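## Task

Place the yellow die showing 3 on its top face and the green die showing 5 on its top face, each lying flat and wholly inside the mat, while the remaining die rests wholly outside the mat.

## Robot and tools

Robot: two six-joint arms, left_arm and right_arm, each on a tilted plate joined by a metal frame behind them; a camera stand sits further back. Calibrated bases in the scene frame: left_arm (-0.005, +0.216, +0.137) m, right_arm (-0.049, -0.353, +0.137) m. Each arm ends in a parallel gripper.

Scene frame: origin at table-top height, halfway between the arms' nominal bases; +x points out over the table, +z up, +y toward left_arm. Result poses, velocities and move targets' printed poses use this frame. Offsets you send are instead along each gripper's own Hand-target axes.

Gripper: fingers point along its +z, close along its x. end_effector_position is the point between the pads; fingertips extend 6.8 mm past it. The housing (65 mm along x, 30 mm wide) starts 28 mm behind that point. A block on a post juts about 14 cm toward the gripper's -y and turns with it. It only holds things about 22 to 28 mm wide. Shut value above 0.01 closes fully with full force; 0.01 or less opens fully; no in-between. It starts open and reports nothing about its fingers or a held object. To leave a gripper unchanged, repeat the shut value you last sent (0 is an open command).

execute_actions(actions, cameras): actions is a list of actions; each action is up to 15 rows, one per 1/30 s step, and a short action repeats its final row to fill 15 steps. Each row is one flat list of 14 numbers in [-1, 1] covering both arms: left dx, dy, dz, rx, ry, rz, shut, then right dx, dy, dz, rx, ry, rz, shut. dx..rz are an offset from that arm's Hand target as it stood when the action began, along the Hand target's own axes; every row counts from that same start, not from the row before. 1.0 equals 0.6 m for dx..dz and 180 degrees for rx..rz, which form one rotation vector. Sending the same offset in a new action or call moves further. Six zeros re-command the current Hand target. Images come back only for an empty list or when cameras names them.

move(target, speed, blend, stop_force, zero, blocking, cameras): drives each gripper on a straight line to a target. target is one 14-number row laid out as above, or a list of up to 15 such rows; every row is an offset from the Hand targets at the move's start (not from the previous row), in Hand-target axes, same scale. speed: m/s, 0.002 to 3.6, default 0.25 (turning up to twice that in rad/s); one value or one per target. blend: corner rounding in metres for lists, 0 means stop at each. stop_force: 3 to 120 N, one value for both arms; an arm's path ends when its wrist sensor feels that much push against its motion, then it backs to just before the push. Keep the same shut values in every row when using it; don't rely on it for arms that rotate, and omit it when pulling away from something the gripper presses. zero (only with stop_force, default true) re-zeroes the sensor before the move. blocking=false returns early while the move continues (not allowed with stop_force). The result adds a move: line: done, off_target, moving, held, fault, plus limits such as paced (pose clipped) or held (steps withheld). Paths do not avoid obstacles; faster moves overshoot and hit harder. Route around an arm's own base, not close past it.

wait(seconds 0 to 10, cameras) lets time pass with commands held. stop(cameras) brakes a running move. zoom_image(camera, region [x0, y0, x1, y1] in pixels, at most 504 by 504) magnifies the newest image of that camera. zero_wrist_force(arm) zeroes left_arm or right_arm's force sensor. finished_scene(scene) ends scene 1 or 2 for good; call it only once the dice stay correct.

Results: per arm, end_effector_position (m), end_effector_quat_wxyz, velocities, joint positions and torques, Hand target (last commanded pose after clipping, the base for next offsets), Tool commands, wrist force and torque along the gripper's own axes (a push reads as force from the surface into the arm) plus the peak since last shown, motor temperatures. Velocities may be omitted when joints read within noise. Grippers often stop a little short of the Hand target; send the gap as an offset. Printed poses can be off by a few cm.

Control limits: commanded orientation is clipped to 32 degrees from the measured one each step. A clearance check holds commands that bring the arms too close (fingers excepted), but contact between arms can still happen and can fail the scene; never grip the other arm's fingers.

Dangers: force on an arm near 150 N (plus or minus 25) or a joint torque at its limit (shoulder pan and lift 105, elbow 84.5, wrists about 16.4 N m) stops that arm for 10 s; if gripping holds it in place, open first. Arms are stiff, so targets slightly past firm contact can fault. A blocked arm keeps pushing until commanded away. Motors heat when loaded, stretched or pushing: MOTOR HOT at 70 C, brakes for 30 to 60 s at 85 C. Don't drop dice from height, release them moving, slam, or let anything leave the table. Objects can be nudged by outside pushes.

Cameras (672x504 each): cam_head_left, cam_head_right, cam_high, cam_low (wide), cam_left_wrist, cam_right_wrist.

Each tool is called after "Request:" by a JSON object that holds its "name" and its "arguments".

## Session

Request:
{"name": "execute_actions", "arguments": {"actions": []}}

Scene clock: 0.00 s.
left_arm: end_effector_position=(+0.5256, +0.2565, +0.1948) end_effector_quat_wxyz=(+0.036, +0.986, +0.105, -0.124) | right_arm: end_effector_position=(+0.3593, -0.2672, +0.2383) end_effector_quat_wxyz=(-0.160, +0.696, -0.700, +0.002)
Joint positions: left_arm=[-0.262 -1.229 1.921 4.231 -1.449 1.048] | right_arm=[3.807 -1.582 -2.496 -0.422 1.333 -2.477]
Joint velocities: within noise
Joint torques (N m): no reading
Motor temperatures (°C): left_arm=[29 30 33 37 35 42] | right_arm=[34 29 37 43 40 31]
Wrist force (N): no reading
Wrist torque (N m): no reading
Wrist force, peak (N): no reading
Hand target: left_arm +0.5256, +0.2565, +0.1948; +0.036, +0.986, +0.105, -0.124 | right_arm +0.3593, -0.2672, +0.2383; -0.160, +0.696, -0.700, +0.002
Tool commands: left_gripper/shut=+0.0 right_gripper/shut=+0.0

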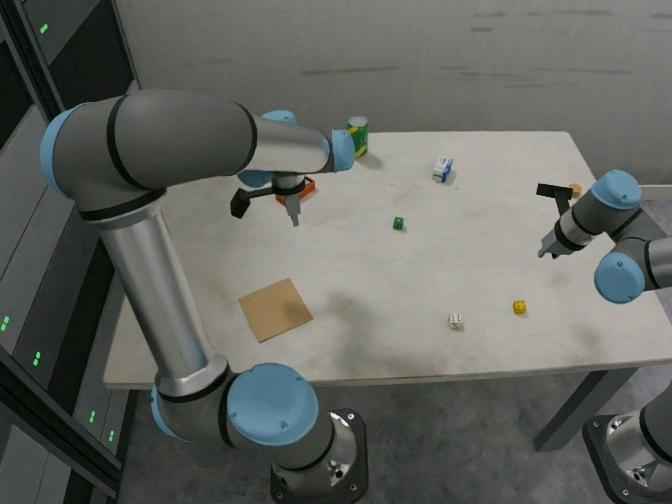

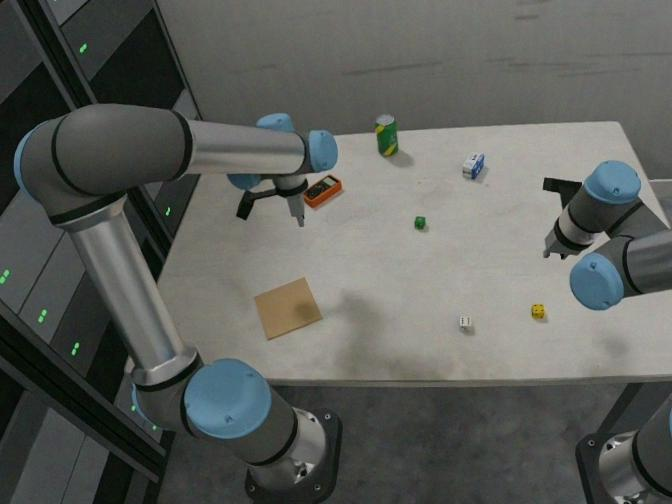

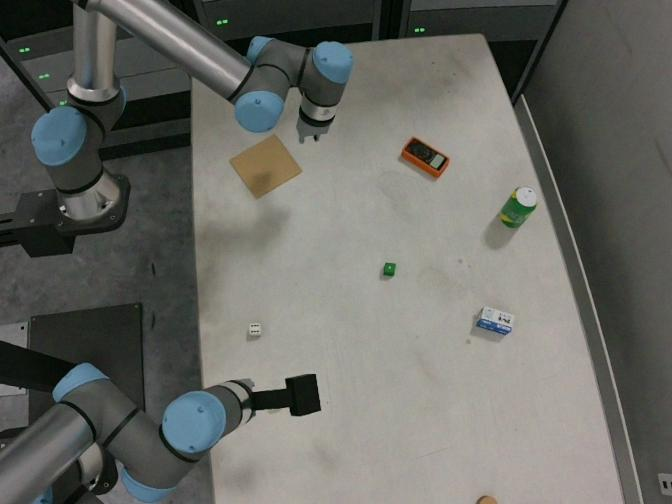

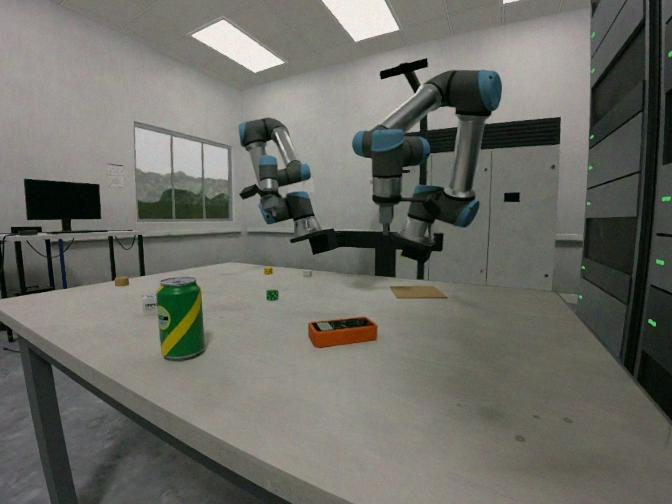

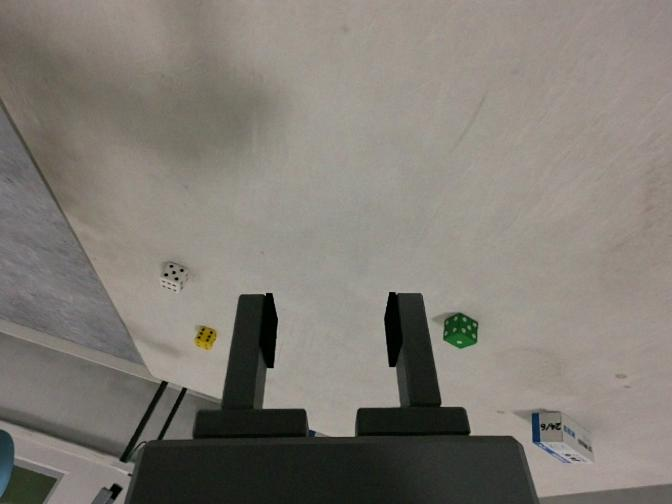

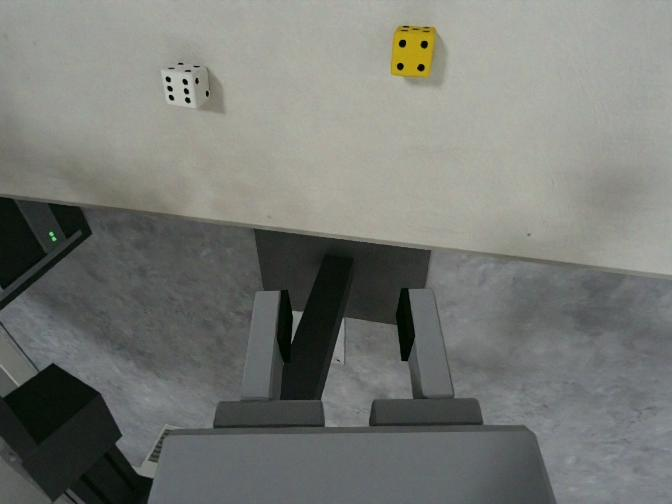

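Request:
{"name": "zoom_image", "arguments": {"camera": "cam_right_wrist", "region": [340, 0, 500, 120]}}

Request:
{"name": "zoom_image", "arguments": {"camera": "cam_left_wrist", "region": [420, 290, 540, 370]}}

Request:
{"name": "zoom_image", "arguments": {"camera": "cam_head_right", "region": [380, 190, 580, 340]}}

Request:
{"name": "zoom_image", "arguments": {"camera": "cam_head_left", "region": [370, 190, 570, 340]}}

Request:
{"name": "zoom_image", "arguments": {"camera": "cam_low", "region": [240, 250, 340, 310]}}

Request:
{"name": "zoom_image", "arguments": {"camera": "cam_high", "region": [360, 240, 420, 300]}}

Scaled by 3.150 from the camera's 672x504 image, which has a finer 960x720 frame.

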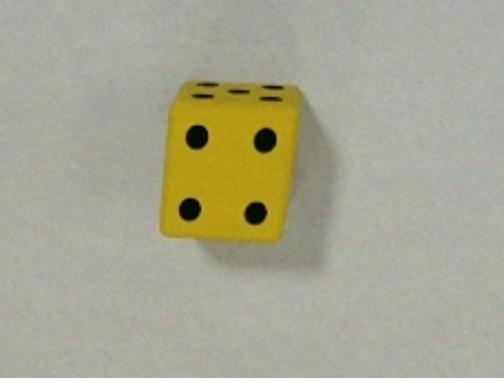

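Scaled by 4.200 from the camera's 672x504 image, which has a finer 960x720 frame.

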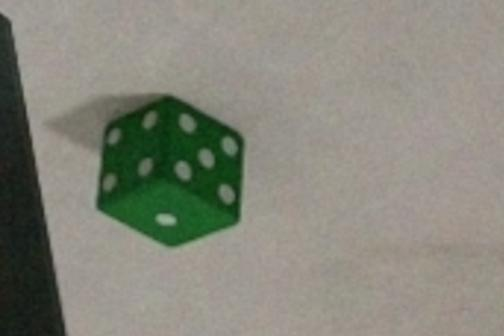

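Scaled by 2.520 from the camera's 672x504 image, which has a finer 960x720 frame.

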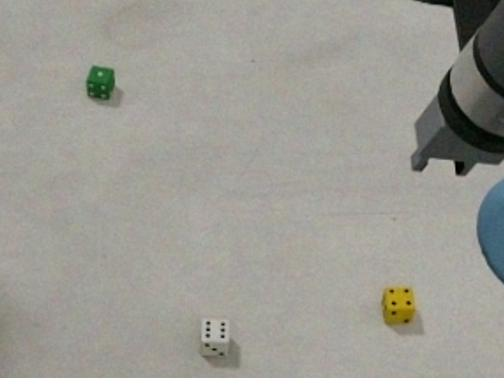

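Scaled by 2.520 from the camera's 672x504 image, which has a finer 960x720 frame.

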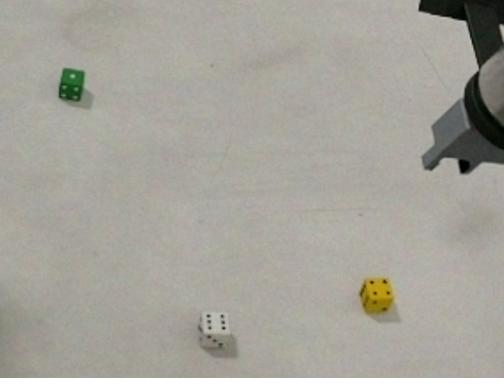

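Scaled by 5.040 from the camera's 672x504 image, which has a finer 960x720 frame.

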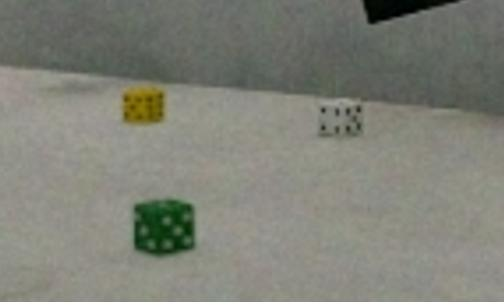

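Scaled by 8.400 from the camera's 672x504 image, which has a finer 960x720 frame.

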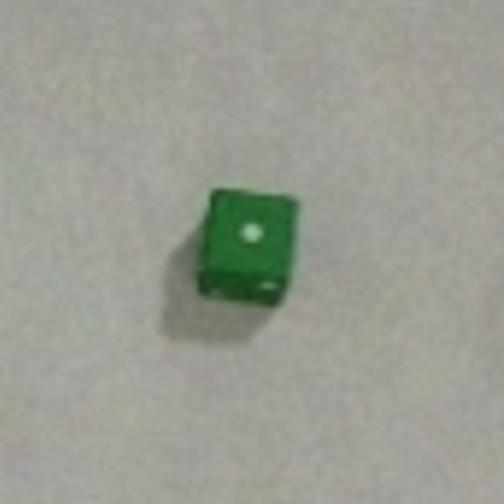

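Request:
{"name": "zoom_image", "arguments": {"camera": "cam_head_right", "region": [520, 295, 560, 325]}}

Request:
{"name": "zoom_image", "arguments": {"camera": "cam_head_left", "region": [500, 292, 540, 322]}}

Request:
{"name": "zoom_image", "arguments": {"camera": "cam_head_right", "region": [400, 207, 440, 237]}}

Request:
{"name": "zoom_image", "arguments": {"camera": "cam_head_left", "region": [378, 208, 418, 238]}}

Request:
{"name": "zoom_image", "arguments": {"camera": "cam_low", "region": [256, 262, 288, 302]}}

Request:
{"name": "zoom_image", "arguments": {"camera": "cam_left_wrist", "region": [155, 255, 235, 355]}}

Scaled by 12.600 from the camera's 672x504 image, which has a finer 960x720 frame.

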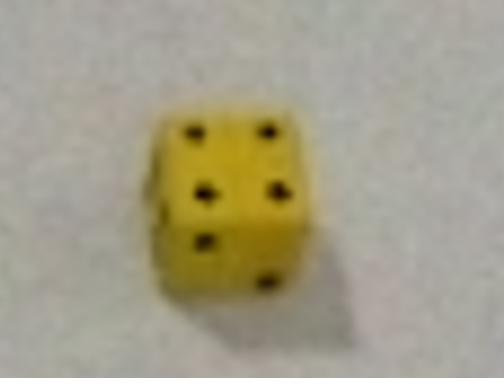

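Scaled by 12.600 from the camera's 672x504 image, which has a finer 960x720 frame.

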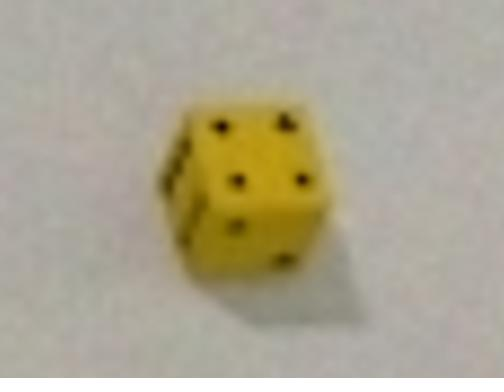

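Scaled by 12.600 from the camera's 672x504 image, which has a finer 960x720 frame.

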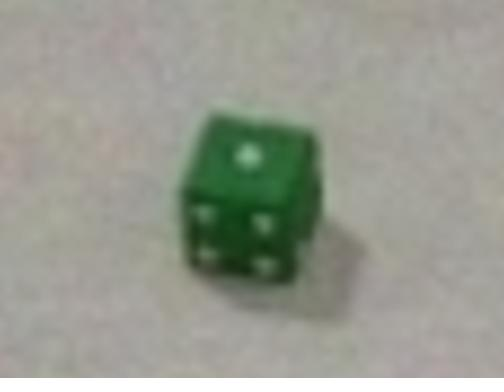

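Scaled by 12.600 from the camera's 672x504 image, which has a finer 960x720 frame.

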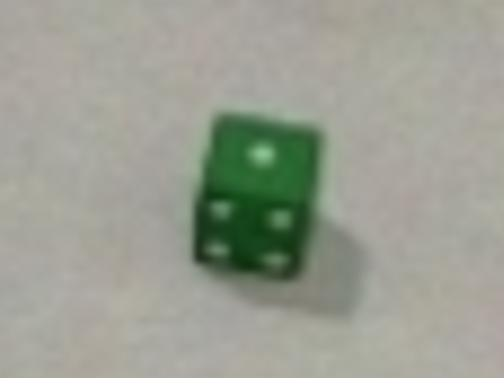

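Scaled by 12.600 from the camera's 672x504 image, which has a finer 960x720 frame.

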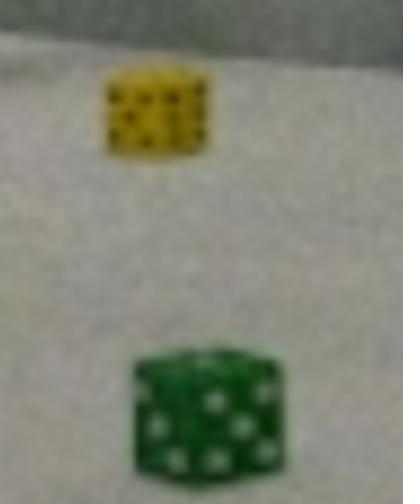

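Scaled by 5.040 from the camera's 672x504 image, which has a finer 960x720 frame.

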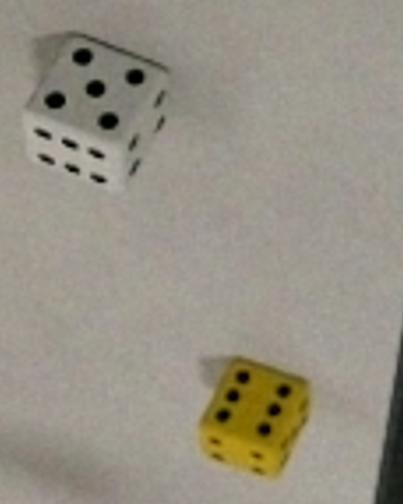

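Request:
{"name": "zoom_image", "arguments": {"camera": "cam_left_wrist", "region": [130, 270, 550, 504]}}

Request:
{"name": "zoom_image", "arguments": {"camera": "cam_right_wrist", "region": [140, 270, 560, 504]}}

Request:
{"name": "zoom_image", "arguments": {"camera": "cam_head_left", "region": [220, 160, 360, 360]}}

Request:
{"name": "zoom_image", "arguments": {"camera": "cam_high", "region": [220, 60, 380, 210]}}

Scaled by 1.200 from the camera's 672x504 image, which has a finer 960x720 frame.

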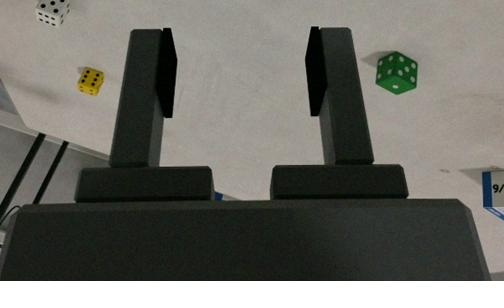

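Scaled by 1.200 from the camera's 672x504 image, which has a finer 960x720 frame.

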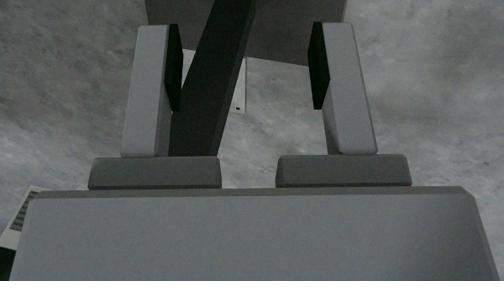

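Scaled by 2.520 from the camera's 672x504 image, which has a finer 960x720 frame.

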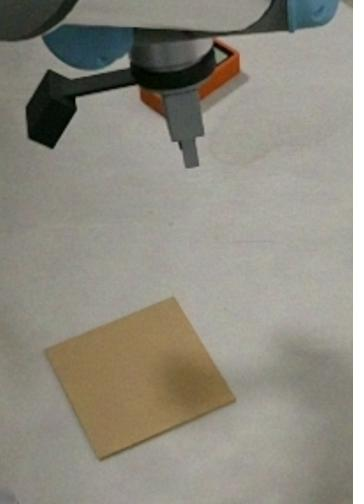

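Scaled by 3.150 from the camera's 672x504 image, which has a finer 960x720 frame.

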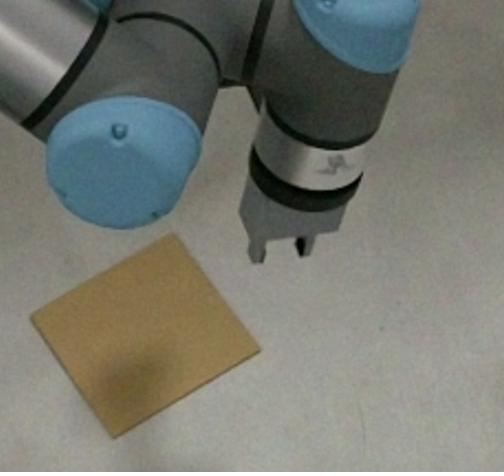

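Request:
{"name": "move", "arguments": {"target": [0.1829, 0.1420, -0.0847, 0.0932, 0.0345, 0.6572, 0, -0.0038, 0.0135, 0.2258, -0.1998, 0.0861, -0.5143, 0], "speed": 0.4, "cameras": ["cam_left_wrist", "cam_right_wrist", "cam_high", "cam_head_left"]}}

Scene clock: 72.57 s.
left_arm: end_effector_position=(+0.6600, +0.2001, +0.2201) end_effector_quat_wxyz=(+0.000, -0.595, +0.803, +0.000) | right_arm: end_effector_position=(+0.3822, -0.2349, +0.1084) end_effector_quat_wxyz=(+0.173, +0.985, +0.025, +0.005)
Joint positions: left_arm=[-0.349 -1.046 1.639 4.15 -1.287 3.077] | right_arm=[3.863 -2.079 -2.231 -0.803 1.072 -3.867]
Joint torques (N m): left_arm=[-2.96 -18.27 -32.14 -5.44 -1.17 1.52] | right_arm=[20.3 8.62 26.07 4.4 -2.23 -2.54]
Wrist force (N): left_arm=[1.1 0.0 -0.1] | right_arm=[0.3 0.9 0.1]
Wrist torque (N m): left_arm=[-0.01 -0.05 -0.02] | right_arm=[0.13 -0.04 0.13]
Wrist force, peak (N): left_arm=[1.3 0.1 -0.5] | right_arm=[0.2 1.3 0.3]
Hand target: left_arm +0.6600, +0.2001, +0.2201; +0.000, -0.595, +0.803, +0.000 | right_arm +0.3822, -0.2349, +0.1084; +0.173, +0.984, +0.025, +0.005
Off the commanded pose: left_arm 0.000 m, 0 deg | right_arm 0.000 m, 0 deg.
move: done
Images, in order (width x height): cam_head_left 672x504, cam_high 672x504, cam_left_wrist 672x504, cam_right_wrist 672x504.

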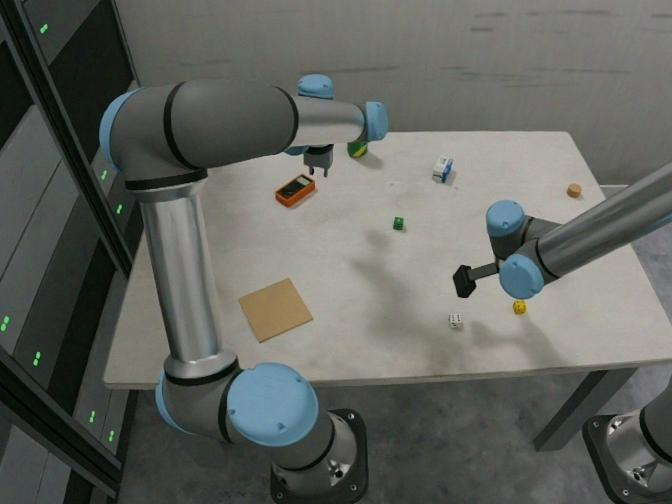

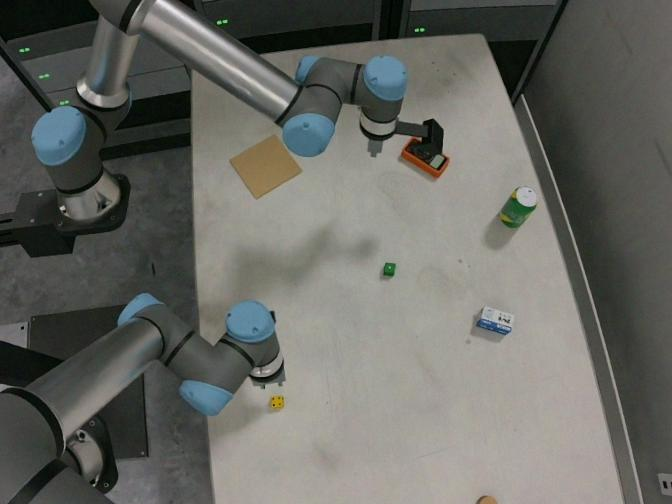

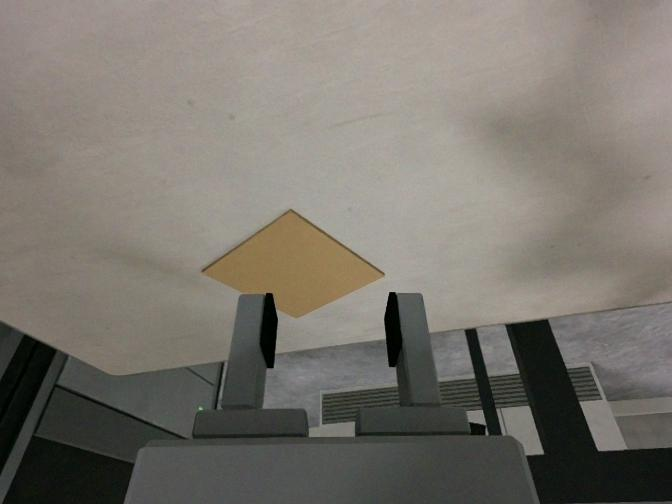

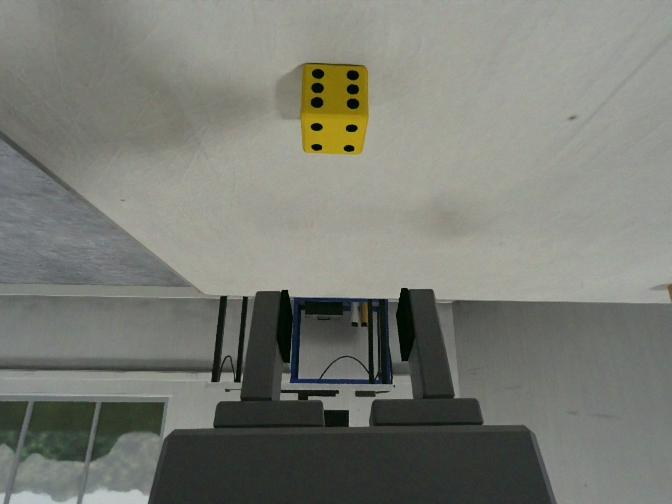

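Request:
{"name": "zoom_image", "arguments": {"camera": "cam_right_wrist", "region": [230, 40, 460, 420]}}

Request:
{"name": "zoom_image", "arguments": {"camera": "cam_left_wrist", "region": [180, 190, 440, 440]}}

Scaled by 1.326 from the camera's 672x504 image, which has a finer 960x720 frame.

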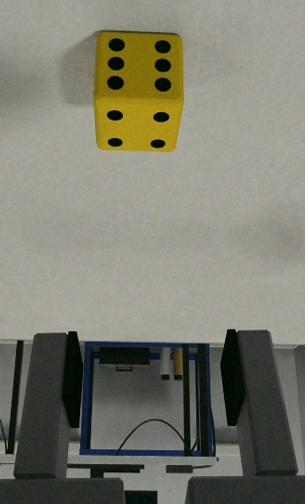

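Scaled by 1.938 from the camera's 672x504 image, which has a finer 960x720 frame.

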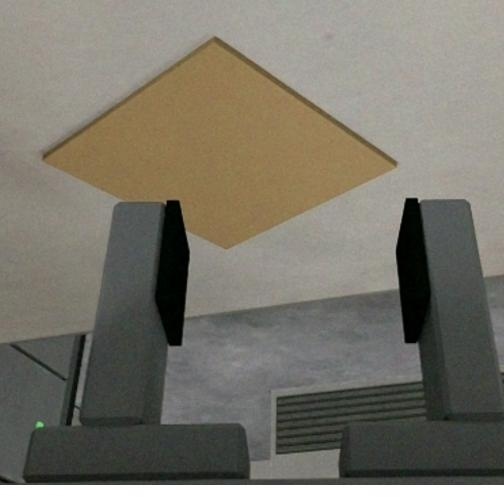

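Request:
{"name": "execute_actions", "arguments": {"actions": [], "cameras": ["cam_low", "cam_head_right"]}}

Request:
{"name": "zoom_image", "arguments": {"camera": "cam_low", "region": [200, 120, 452, 309]}}

Scene clock: 83.00 s.
left_arm: end_effector_position=(+0.6600, +0.2001, +0.2201) end_effector_quat_wxyz=(+0.000, -0.595, +0.803, +0.000) | right_arm: end_effector_position=(+0.3822, -0.2349, +0.1084) end_effector_quat_wxyz=(+0.173, +0.984, +0.025, +0.005)
Joint positions: left_arm=[-0.349 -1.046 1.639 4.15 -1.287 3.077] | right_arm=[3.863 -2.08 -2.231 -0.803 1.072 -3.867]
Joint velocities: within noise
Joint torques (N m): left_arm=[-2.23 -16.61 -32.69 -5.41 -1.1 1.46] | right_arm=[21.35 8.72 25.86 4.41 -2.25 -2.37]
Motor temperatures (°C): left_arm=[29 29 32 36 35 42] | right_arm=[33 29 36 43 39 31]
Wrist force (N): left_arm=[1.0 0.1 -0.3] | right_arm=[0.5 1.0 0.2]
Wrist torque (N m): left_arm=[0.01 -0.05 -0.01] | right_arm=[0.14 -0.05 0.13]
Wrist force, peak (N): left_arm=[1.3 -0.1 -0.1] | right_arm=[0.4 1.2 0.6]
Hand target: left_arm +0.6600, +0.2001, +0.2201; +0.000, -0.595, +0.803, +0.000 | right_arm +0.3822, -0.2349, +0.1084; +0.173, +0.984, +0.025, +0.005
Tool commands: left_gripper/shut=+0.0 right_gripper/shut=+0.0
Off the commanded pose: left_arm 0.000 m, 0 deg | right_arm 0.000 m, 0 deg.
Images, in order (width x height): cam_head_right 672x504, cam_low 672x504.

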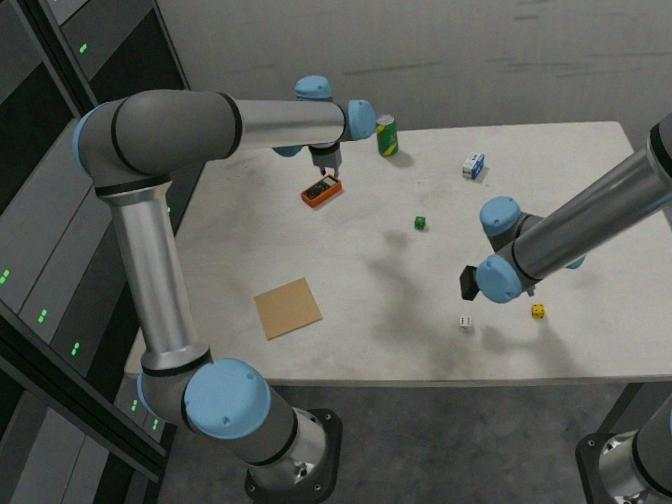

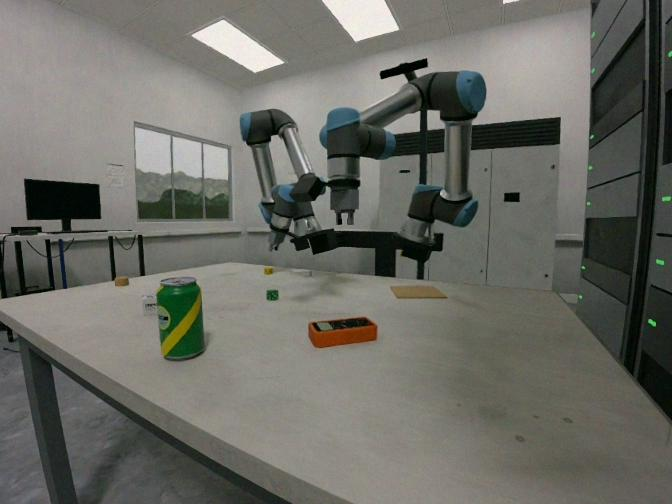

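Scaled by 2.000 from the camera's 672x504 image, which has a finer 960x720 frame.

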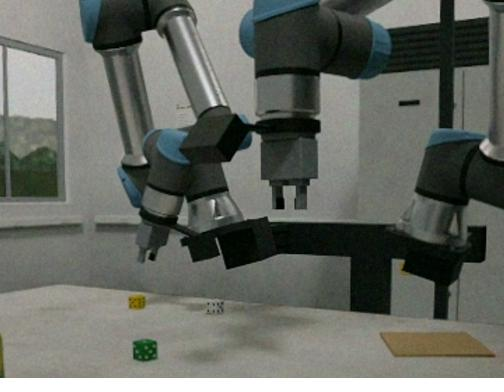

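Request:
{"name": "move", "arguments": {"target": [0.1680, -0.1203, 0.2768, 0.2934, 0.2933, 0.4348, 0, -0.0047, -0.0005, 0.1020, 0.0111, -0.0010, 0.0026, 0], "speed": 0.4, "cameras": ["cam_left_wrist", "cam_right_wrist", "cam_low", "cam_head_left"]}}

Request:
{"name": "zoom_image", "arguments": {"camera": "cam_right_wrist", "region": [230, 100, 460, 420]}}

Request:
{"name": "zoom_image", "arguments": {"camera": "cam_left_wrist", "region": [210, 20, 450, 420]}}

Scene clock: 97.43 s.
left_arm: end_effector_position=(+0.6996, +0.0826, +0.0541) end_effector_quat_wxyz=(-0.082, +0.121, +0.820, -0.553) | right_arm: end_effector_position=(+0.3804, -0.2557, +0.0508) end_effector_quat_wxyz=(+0.156, +0.987, +0.021, +0.003)
Joint positions: left_arm=[-0.127 -0.48 1.292 4.11 -2.455 4.964] | right_arm=[3.79 -2.212 -2.273 -0.565 1.071 -3.949]
Joint torques (N m): left_arm=[-11.55 -27.76 -26.08 0.51 -2.68 1.81] | right_arm=[-0.83 10.18 -6.02 4.65 2.03 -2.46]
Wrist force (N): left_arm=[0.3 -1.3 1.2] | right_arm=[0.3 0.6 0.1]
Wrist torque (N m): left_arm=[-0.04 0.12 0.18] | right_arm=[0.12 -0.05 0.14]
Wrist force, peak (N): left_arm=[0.2 -1.6 1.2] | right_arm=[0.4 1.3 0.5]
Hand target: left_arm +0.6996, +0.0826, +0.0541; -0.082, +0.122, +0.820, -0.553 | right_arm +0.3804, -0.2557, +0.0508; +0.156, +0.987, +0.021, +0.003
Off the commanded pose: left_arm 0.000 m, 0 deg | right_arm 0.000 m, 0 deg.
move: done
Images, in order (width x height): cam_head_left 672x504, cam_low 672x504, cam_left_wrist 672x504, cam_right_wrist 672x504.

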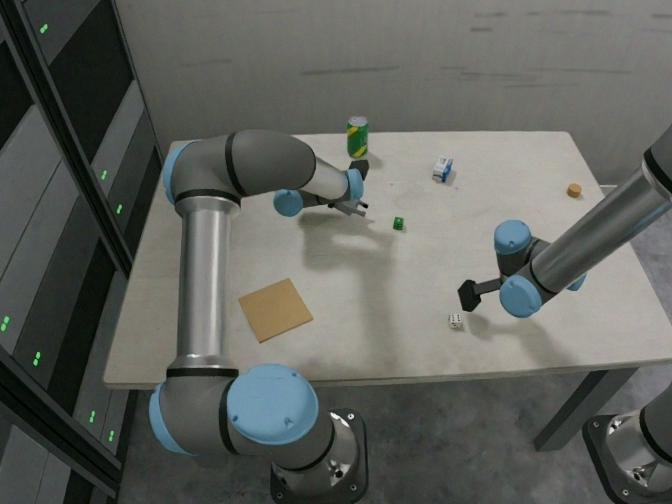

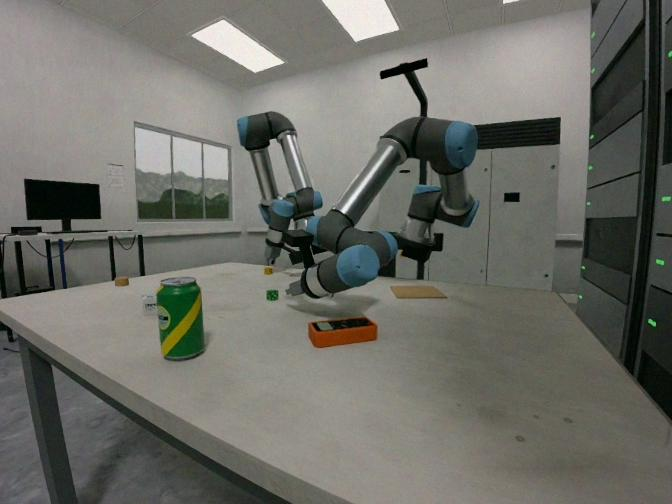

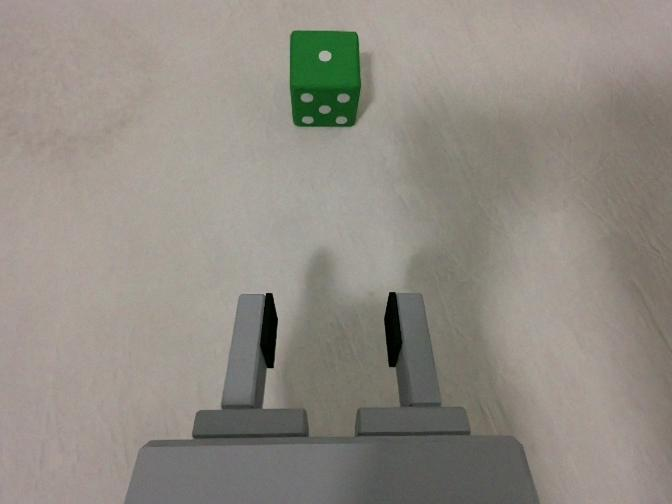

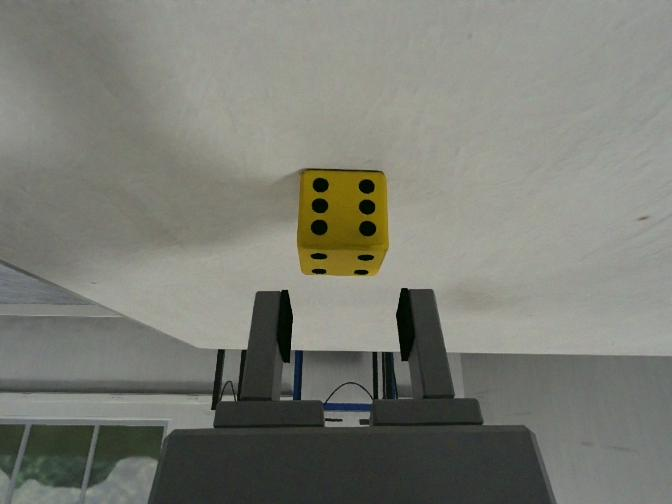

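Scaled by 1.575 from the camera's 672x504 image, which has a finer 960x720 frame.

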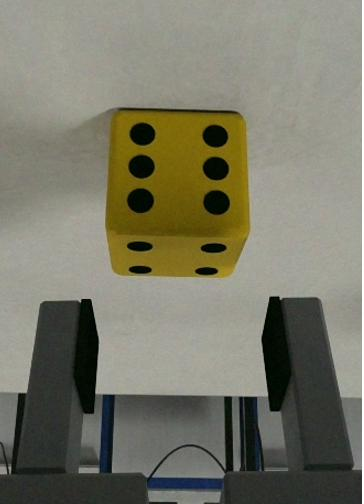

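Scaled by 1.260 from the camera's 672x504 image, which has a finer 960x720 frame.

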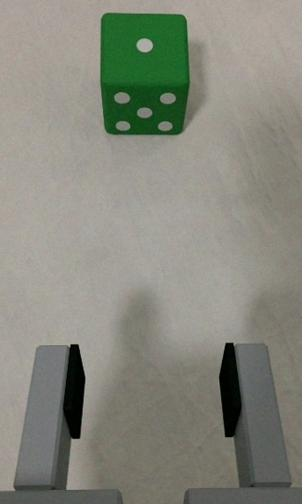

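Request:
{"name": "zoom_image", "arguments": {"camera": "cam_low", "region": [230, 210, 390, 330]}}

Request:
{"name": "zoom_image", "arguments": {"camera": "cam_head_left", "region": [420, 210, 560, 340]}}

Scaled by 3.150 from the camera's 672x504 image, which has a finer 960x720 frame.

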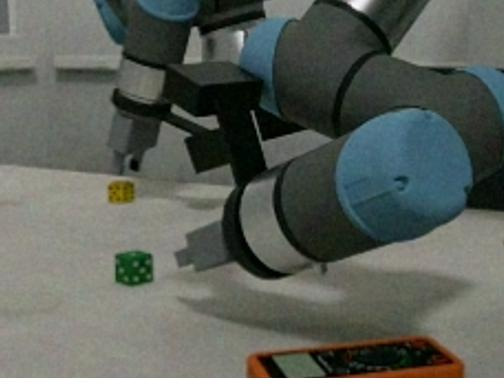

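Scaled by 3.600 from the camera's 672x504 image, which has a finer 960x720 frame.

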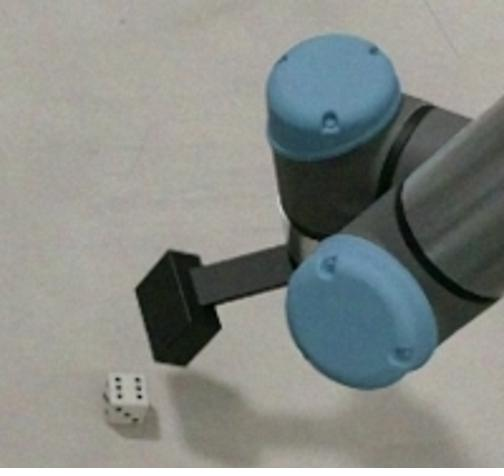

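Request:
{"name": "zoom_image", "arguments": {"camera": "cam_right_wrist", "region": [280, 150, 420, 320]}}

Request:
{"name": "zoom_image", "arguments": {"camera": "cam_left_wrist", "region": [270, 20, 390, 140]}}

Scaled by 2.965 from the camera's 672x504 image, which has a finer 960x720 frame.

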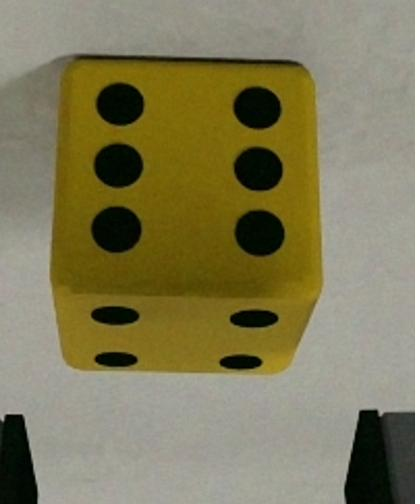

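Scaled by 4.200 from the camera's 672x504 image, which has a finer 960x720 frame.

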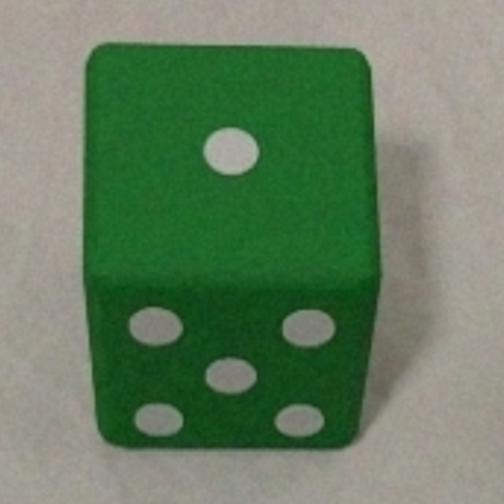

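Request:
{"name": "move", "arguments": {"target": [[-0.0073, -0.0122, 0.1397, 0.0111, 0.0103, 0.0042, 0, -0.0003, 0.0033, -0.0022, 0.0333, -0.0034, 0.0106, 0], [-0.0073, -0.0122, 0.1397, 0.0111, 0.0103, 0.0042, 0, -0.0007, -0.0027, 0.0557, 0.0333, -0.0034, 0.0106, 0]], "speed": [0.25, 0.1], "cameras": ["cam_left_wrist", "cam_right_wrist", "cam_head_left", "cam_low"]}}

Request:
{"name": "zoom_image", "arguments": {"camera": "cam_head_left", "region": [420, 230, 560, 350]}}

Request:
{"name": "zoom_image", "arguments": {"camera": "cam_low", "region": [230, 210, 390, 330]}}

Scene clock: 115.73 s.
left_arm: end_effector_position=(+0.6804, +0.0043, +0.0295) end_effector_quat_wxyz=(-0.094, +0.134, +0.808, -0.566) | right_arm: end_effector_position=(+0.3804, -0.2645, +0.0186) end_effector_quat_wxyz=(+0.105, +0.995, +0.004, +0.000)
Joint positions: left_arm=[-0.218 -0.392 1.292 3.971 -2.499 4.883] | right_arm=[3.721 -2.291 -2.292 -0.365 1.137 -4.021]
Joint torques (N m): left_arm=[-26.74 -27.89 -25.98 -5.03 -2.73 -1.28] | right_arm=[0.24 11.34 19.07 4.56 -1.72 -2.43]
Wrist force (N): left_arm=[0.4 -1.3 0.9] | right_arm=[0.4 0.9 -0.2]
Wrist torque (N m): left_arm=[-0.05 0.13 0.28] | right_arm=[0.13 -0.03 0.14]
Wrist force, peak (N): left_arm=[0.5 -1.5 2.4] | right_arm=[0.5 0.9 -1.3]
Hand target: left_arm +0.6804, +0.0043, +0.0295; -0.094, +0.134, +0.808, -0.566 | right_arm +0.3804, -0.2645, +0.0185; +0.104, +0.995, +0.004, +0.000
Off the commanded pose: left_arm 0.000 m, 0 deg | right_arm 0.000 m, 0 deg.
move: done
Images, in order (width x height): cam_head_left 672x504, cam_low 672x504, cam_left_wrist 672x504, cam_right_wrist 672x504.

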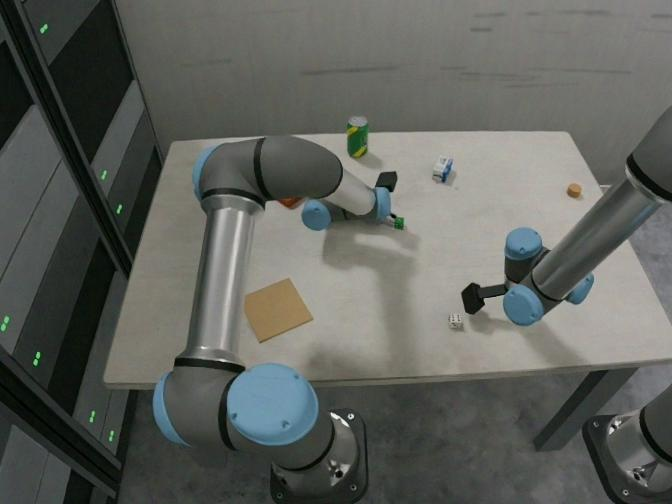

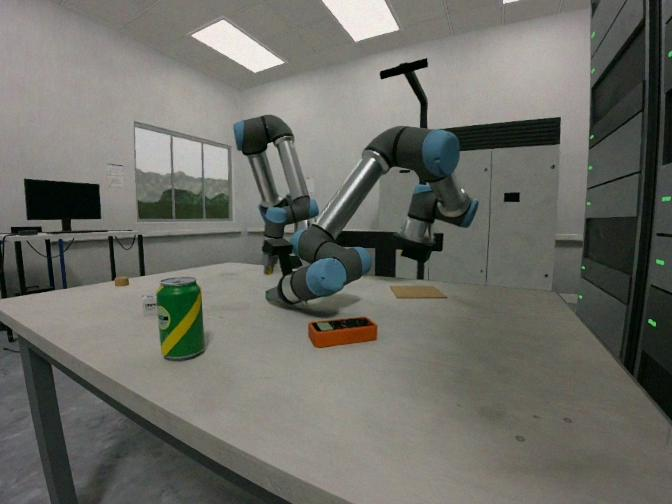

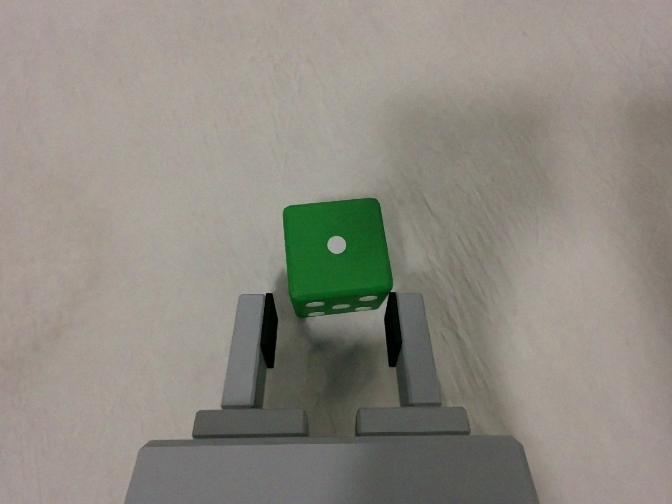

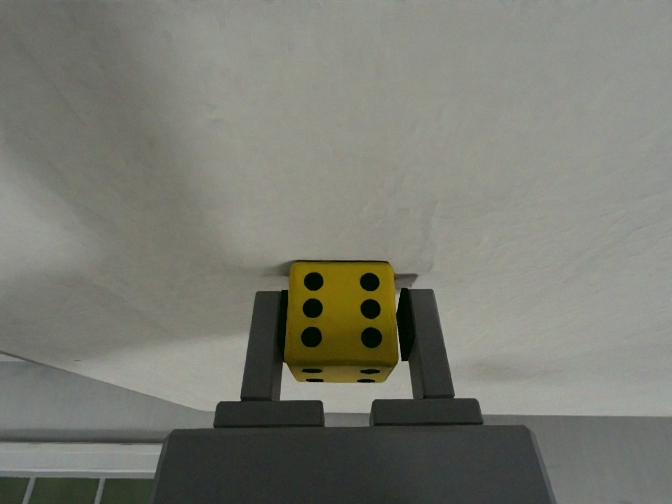

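Scaled by 3.600 from the camera's 672x504 image, which has a finer 960x720 frame.

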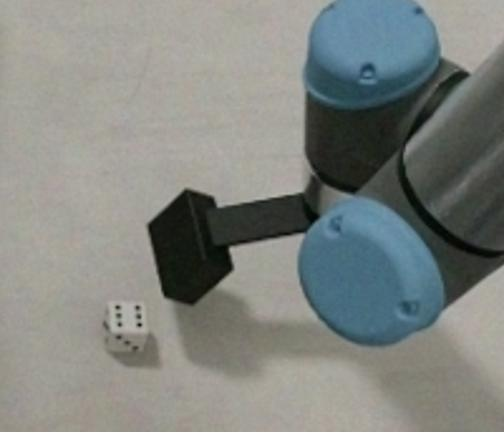

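Scaled by 3.150 from the camera's 672x504 image, which has a finer 960x720 frame.

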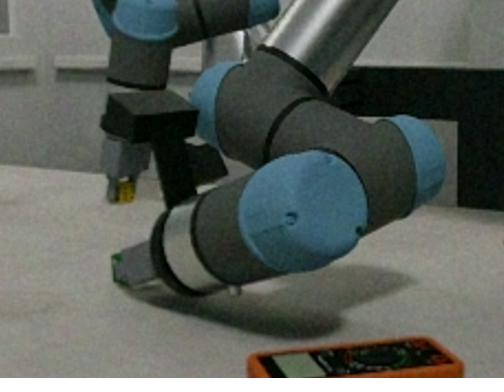

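Request:
{"name": "execute_actions", "arguments": {"actions": [[[0,0,0,0,0,0,0, 0,0,0,0,0,0,1]]], "cameras": ["cam_left_wrist", "cam_right_wrist", "cam_high"]}}

Request:
{"name": "zoom_image", "arguments": {"camera": "cam_left_wrist", "region": [210, 180, 450, 420]}}

Request:
{"name": "zoom_image", "arguments": {"camera": "cam_right_wrist", "region": [230, 240, 460, 420]}}

Scene clock: 121.53 s.
left_arm: end_effector_position=(+0.6804, +0.0043, +0.0295) end_effector_quat_wxyz=(-0.094, +0.134, +0.808, -0.566) | right_arm: end_effector_position=(+0.3804, -0.2645, +0.0185) end_effector_quat_wxyz=(+0.104, +0.995, +0.004, +0.000)
Joint positions: left_arm=[-0.218 -0.392 1.292 3.971 -2.499 4.883] | right_arm=[3.721 -2.291 -2.292 -0.364 1.137 -4.021]
Joint torques (N m): left_arm=[-27.2 -29.3 -24.17 -4.86 -2.59 -1.26] | right_arm=[1.31 11.77 16.82 3.39 -1.61 -1.52]
Wrist force (N): left_arm=[0.4 -1.4 1.0] | right_arm=[0.4 0.8 0.0]
Wrist torque (N m): left_arm=[-0.06 0.13 0.27] | right_arm=[0.12 -0.04 0.15]
Wrist force, peak (N): left_arm=[0.5 -1.6 1.2] | right_arm=[0.4 1.2 -0.2]
Hand target: left_arm +0.6804, +0.0043, +0.0295; -0.094, +0.134, +0.808, -0.566 | right_arm +0.3804, -0.2645, +0.0185; +0.104, +0.995, +0.004, +0.000
Off the commanded pose: left_arm 0.000 m, 0 deg | right_arm 0.000 m, 0 deg.
Images, in order (width x height): cam_high 672x504, cam_left_wrist 672x504, cam_right_wrist 672x504.

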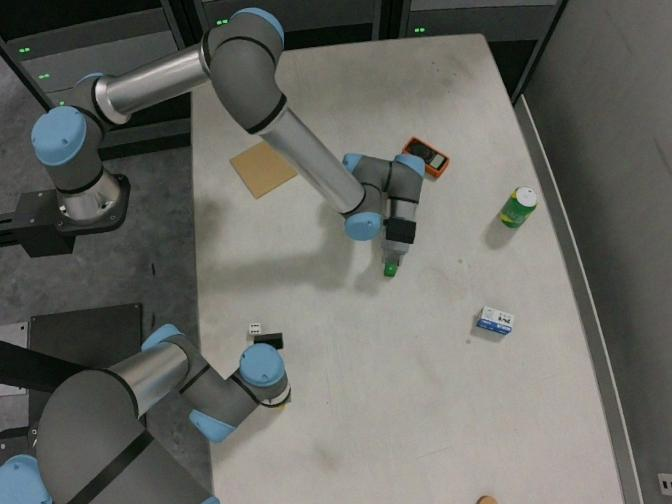

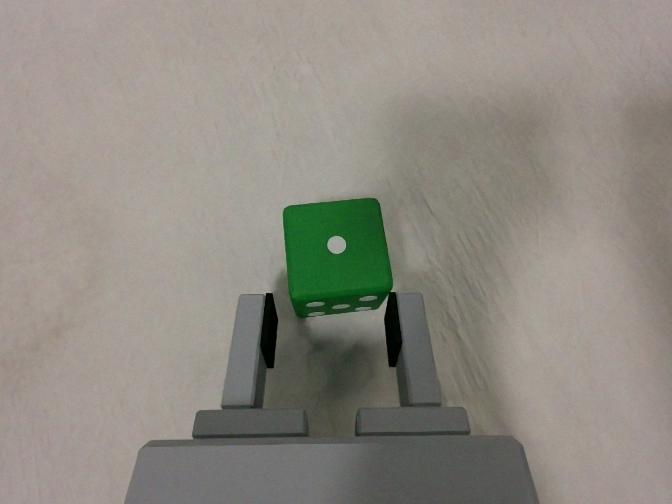

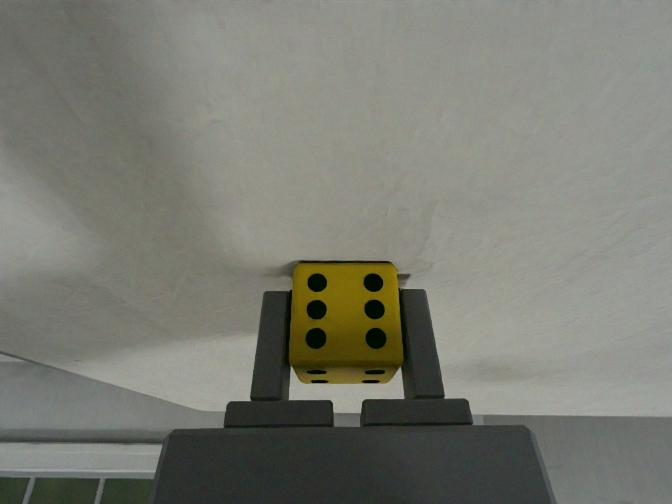

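Scaled by 2.100 from the camera's 672x504 image, which has a finer 960x720 frame.

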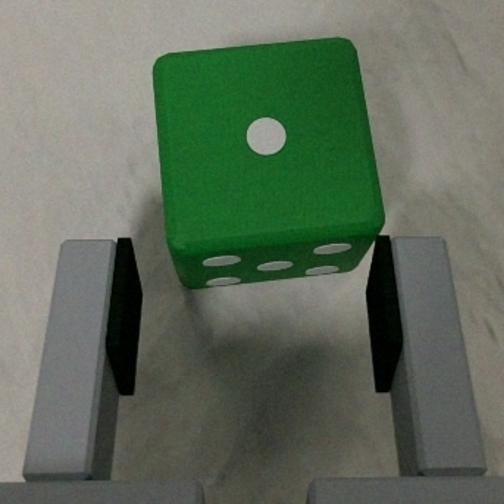

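Scaled by 2.191 from the camera's 672x504 image, which has a finer 960x720 frame.

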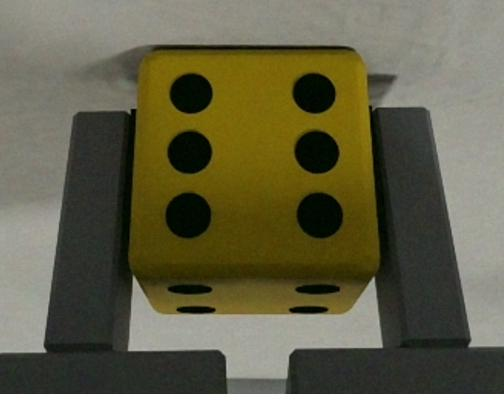

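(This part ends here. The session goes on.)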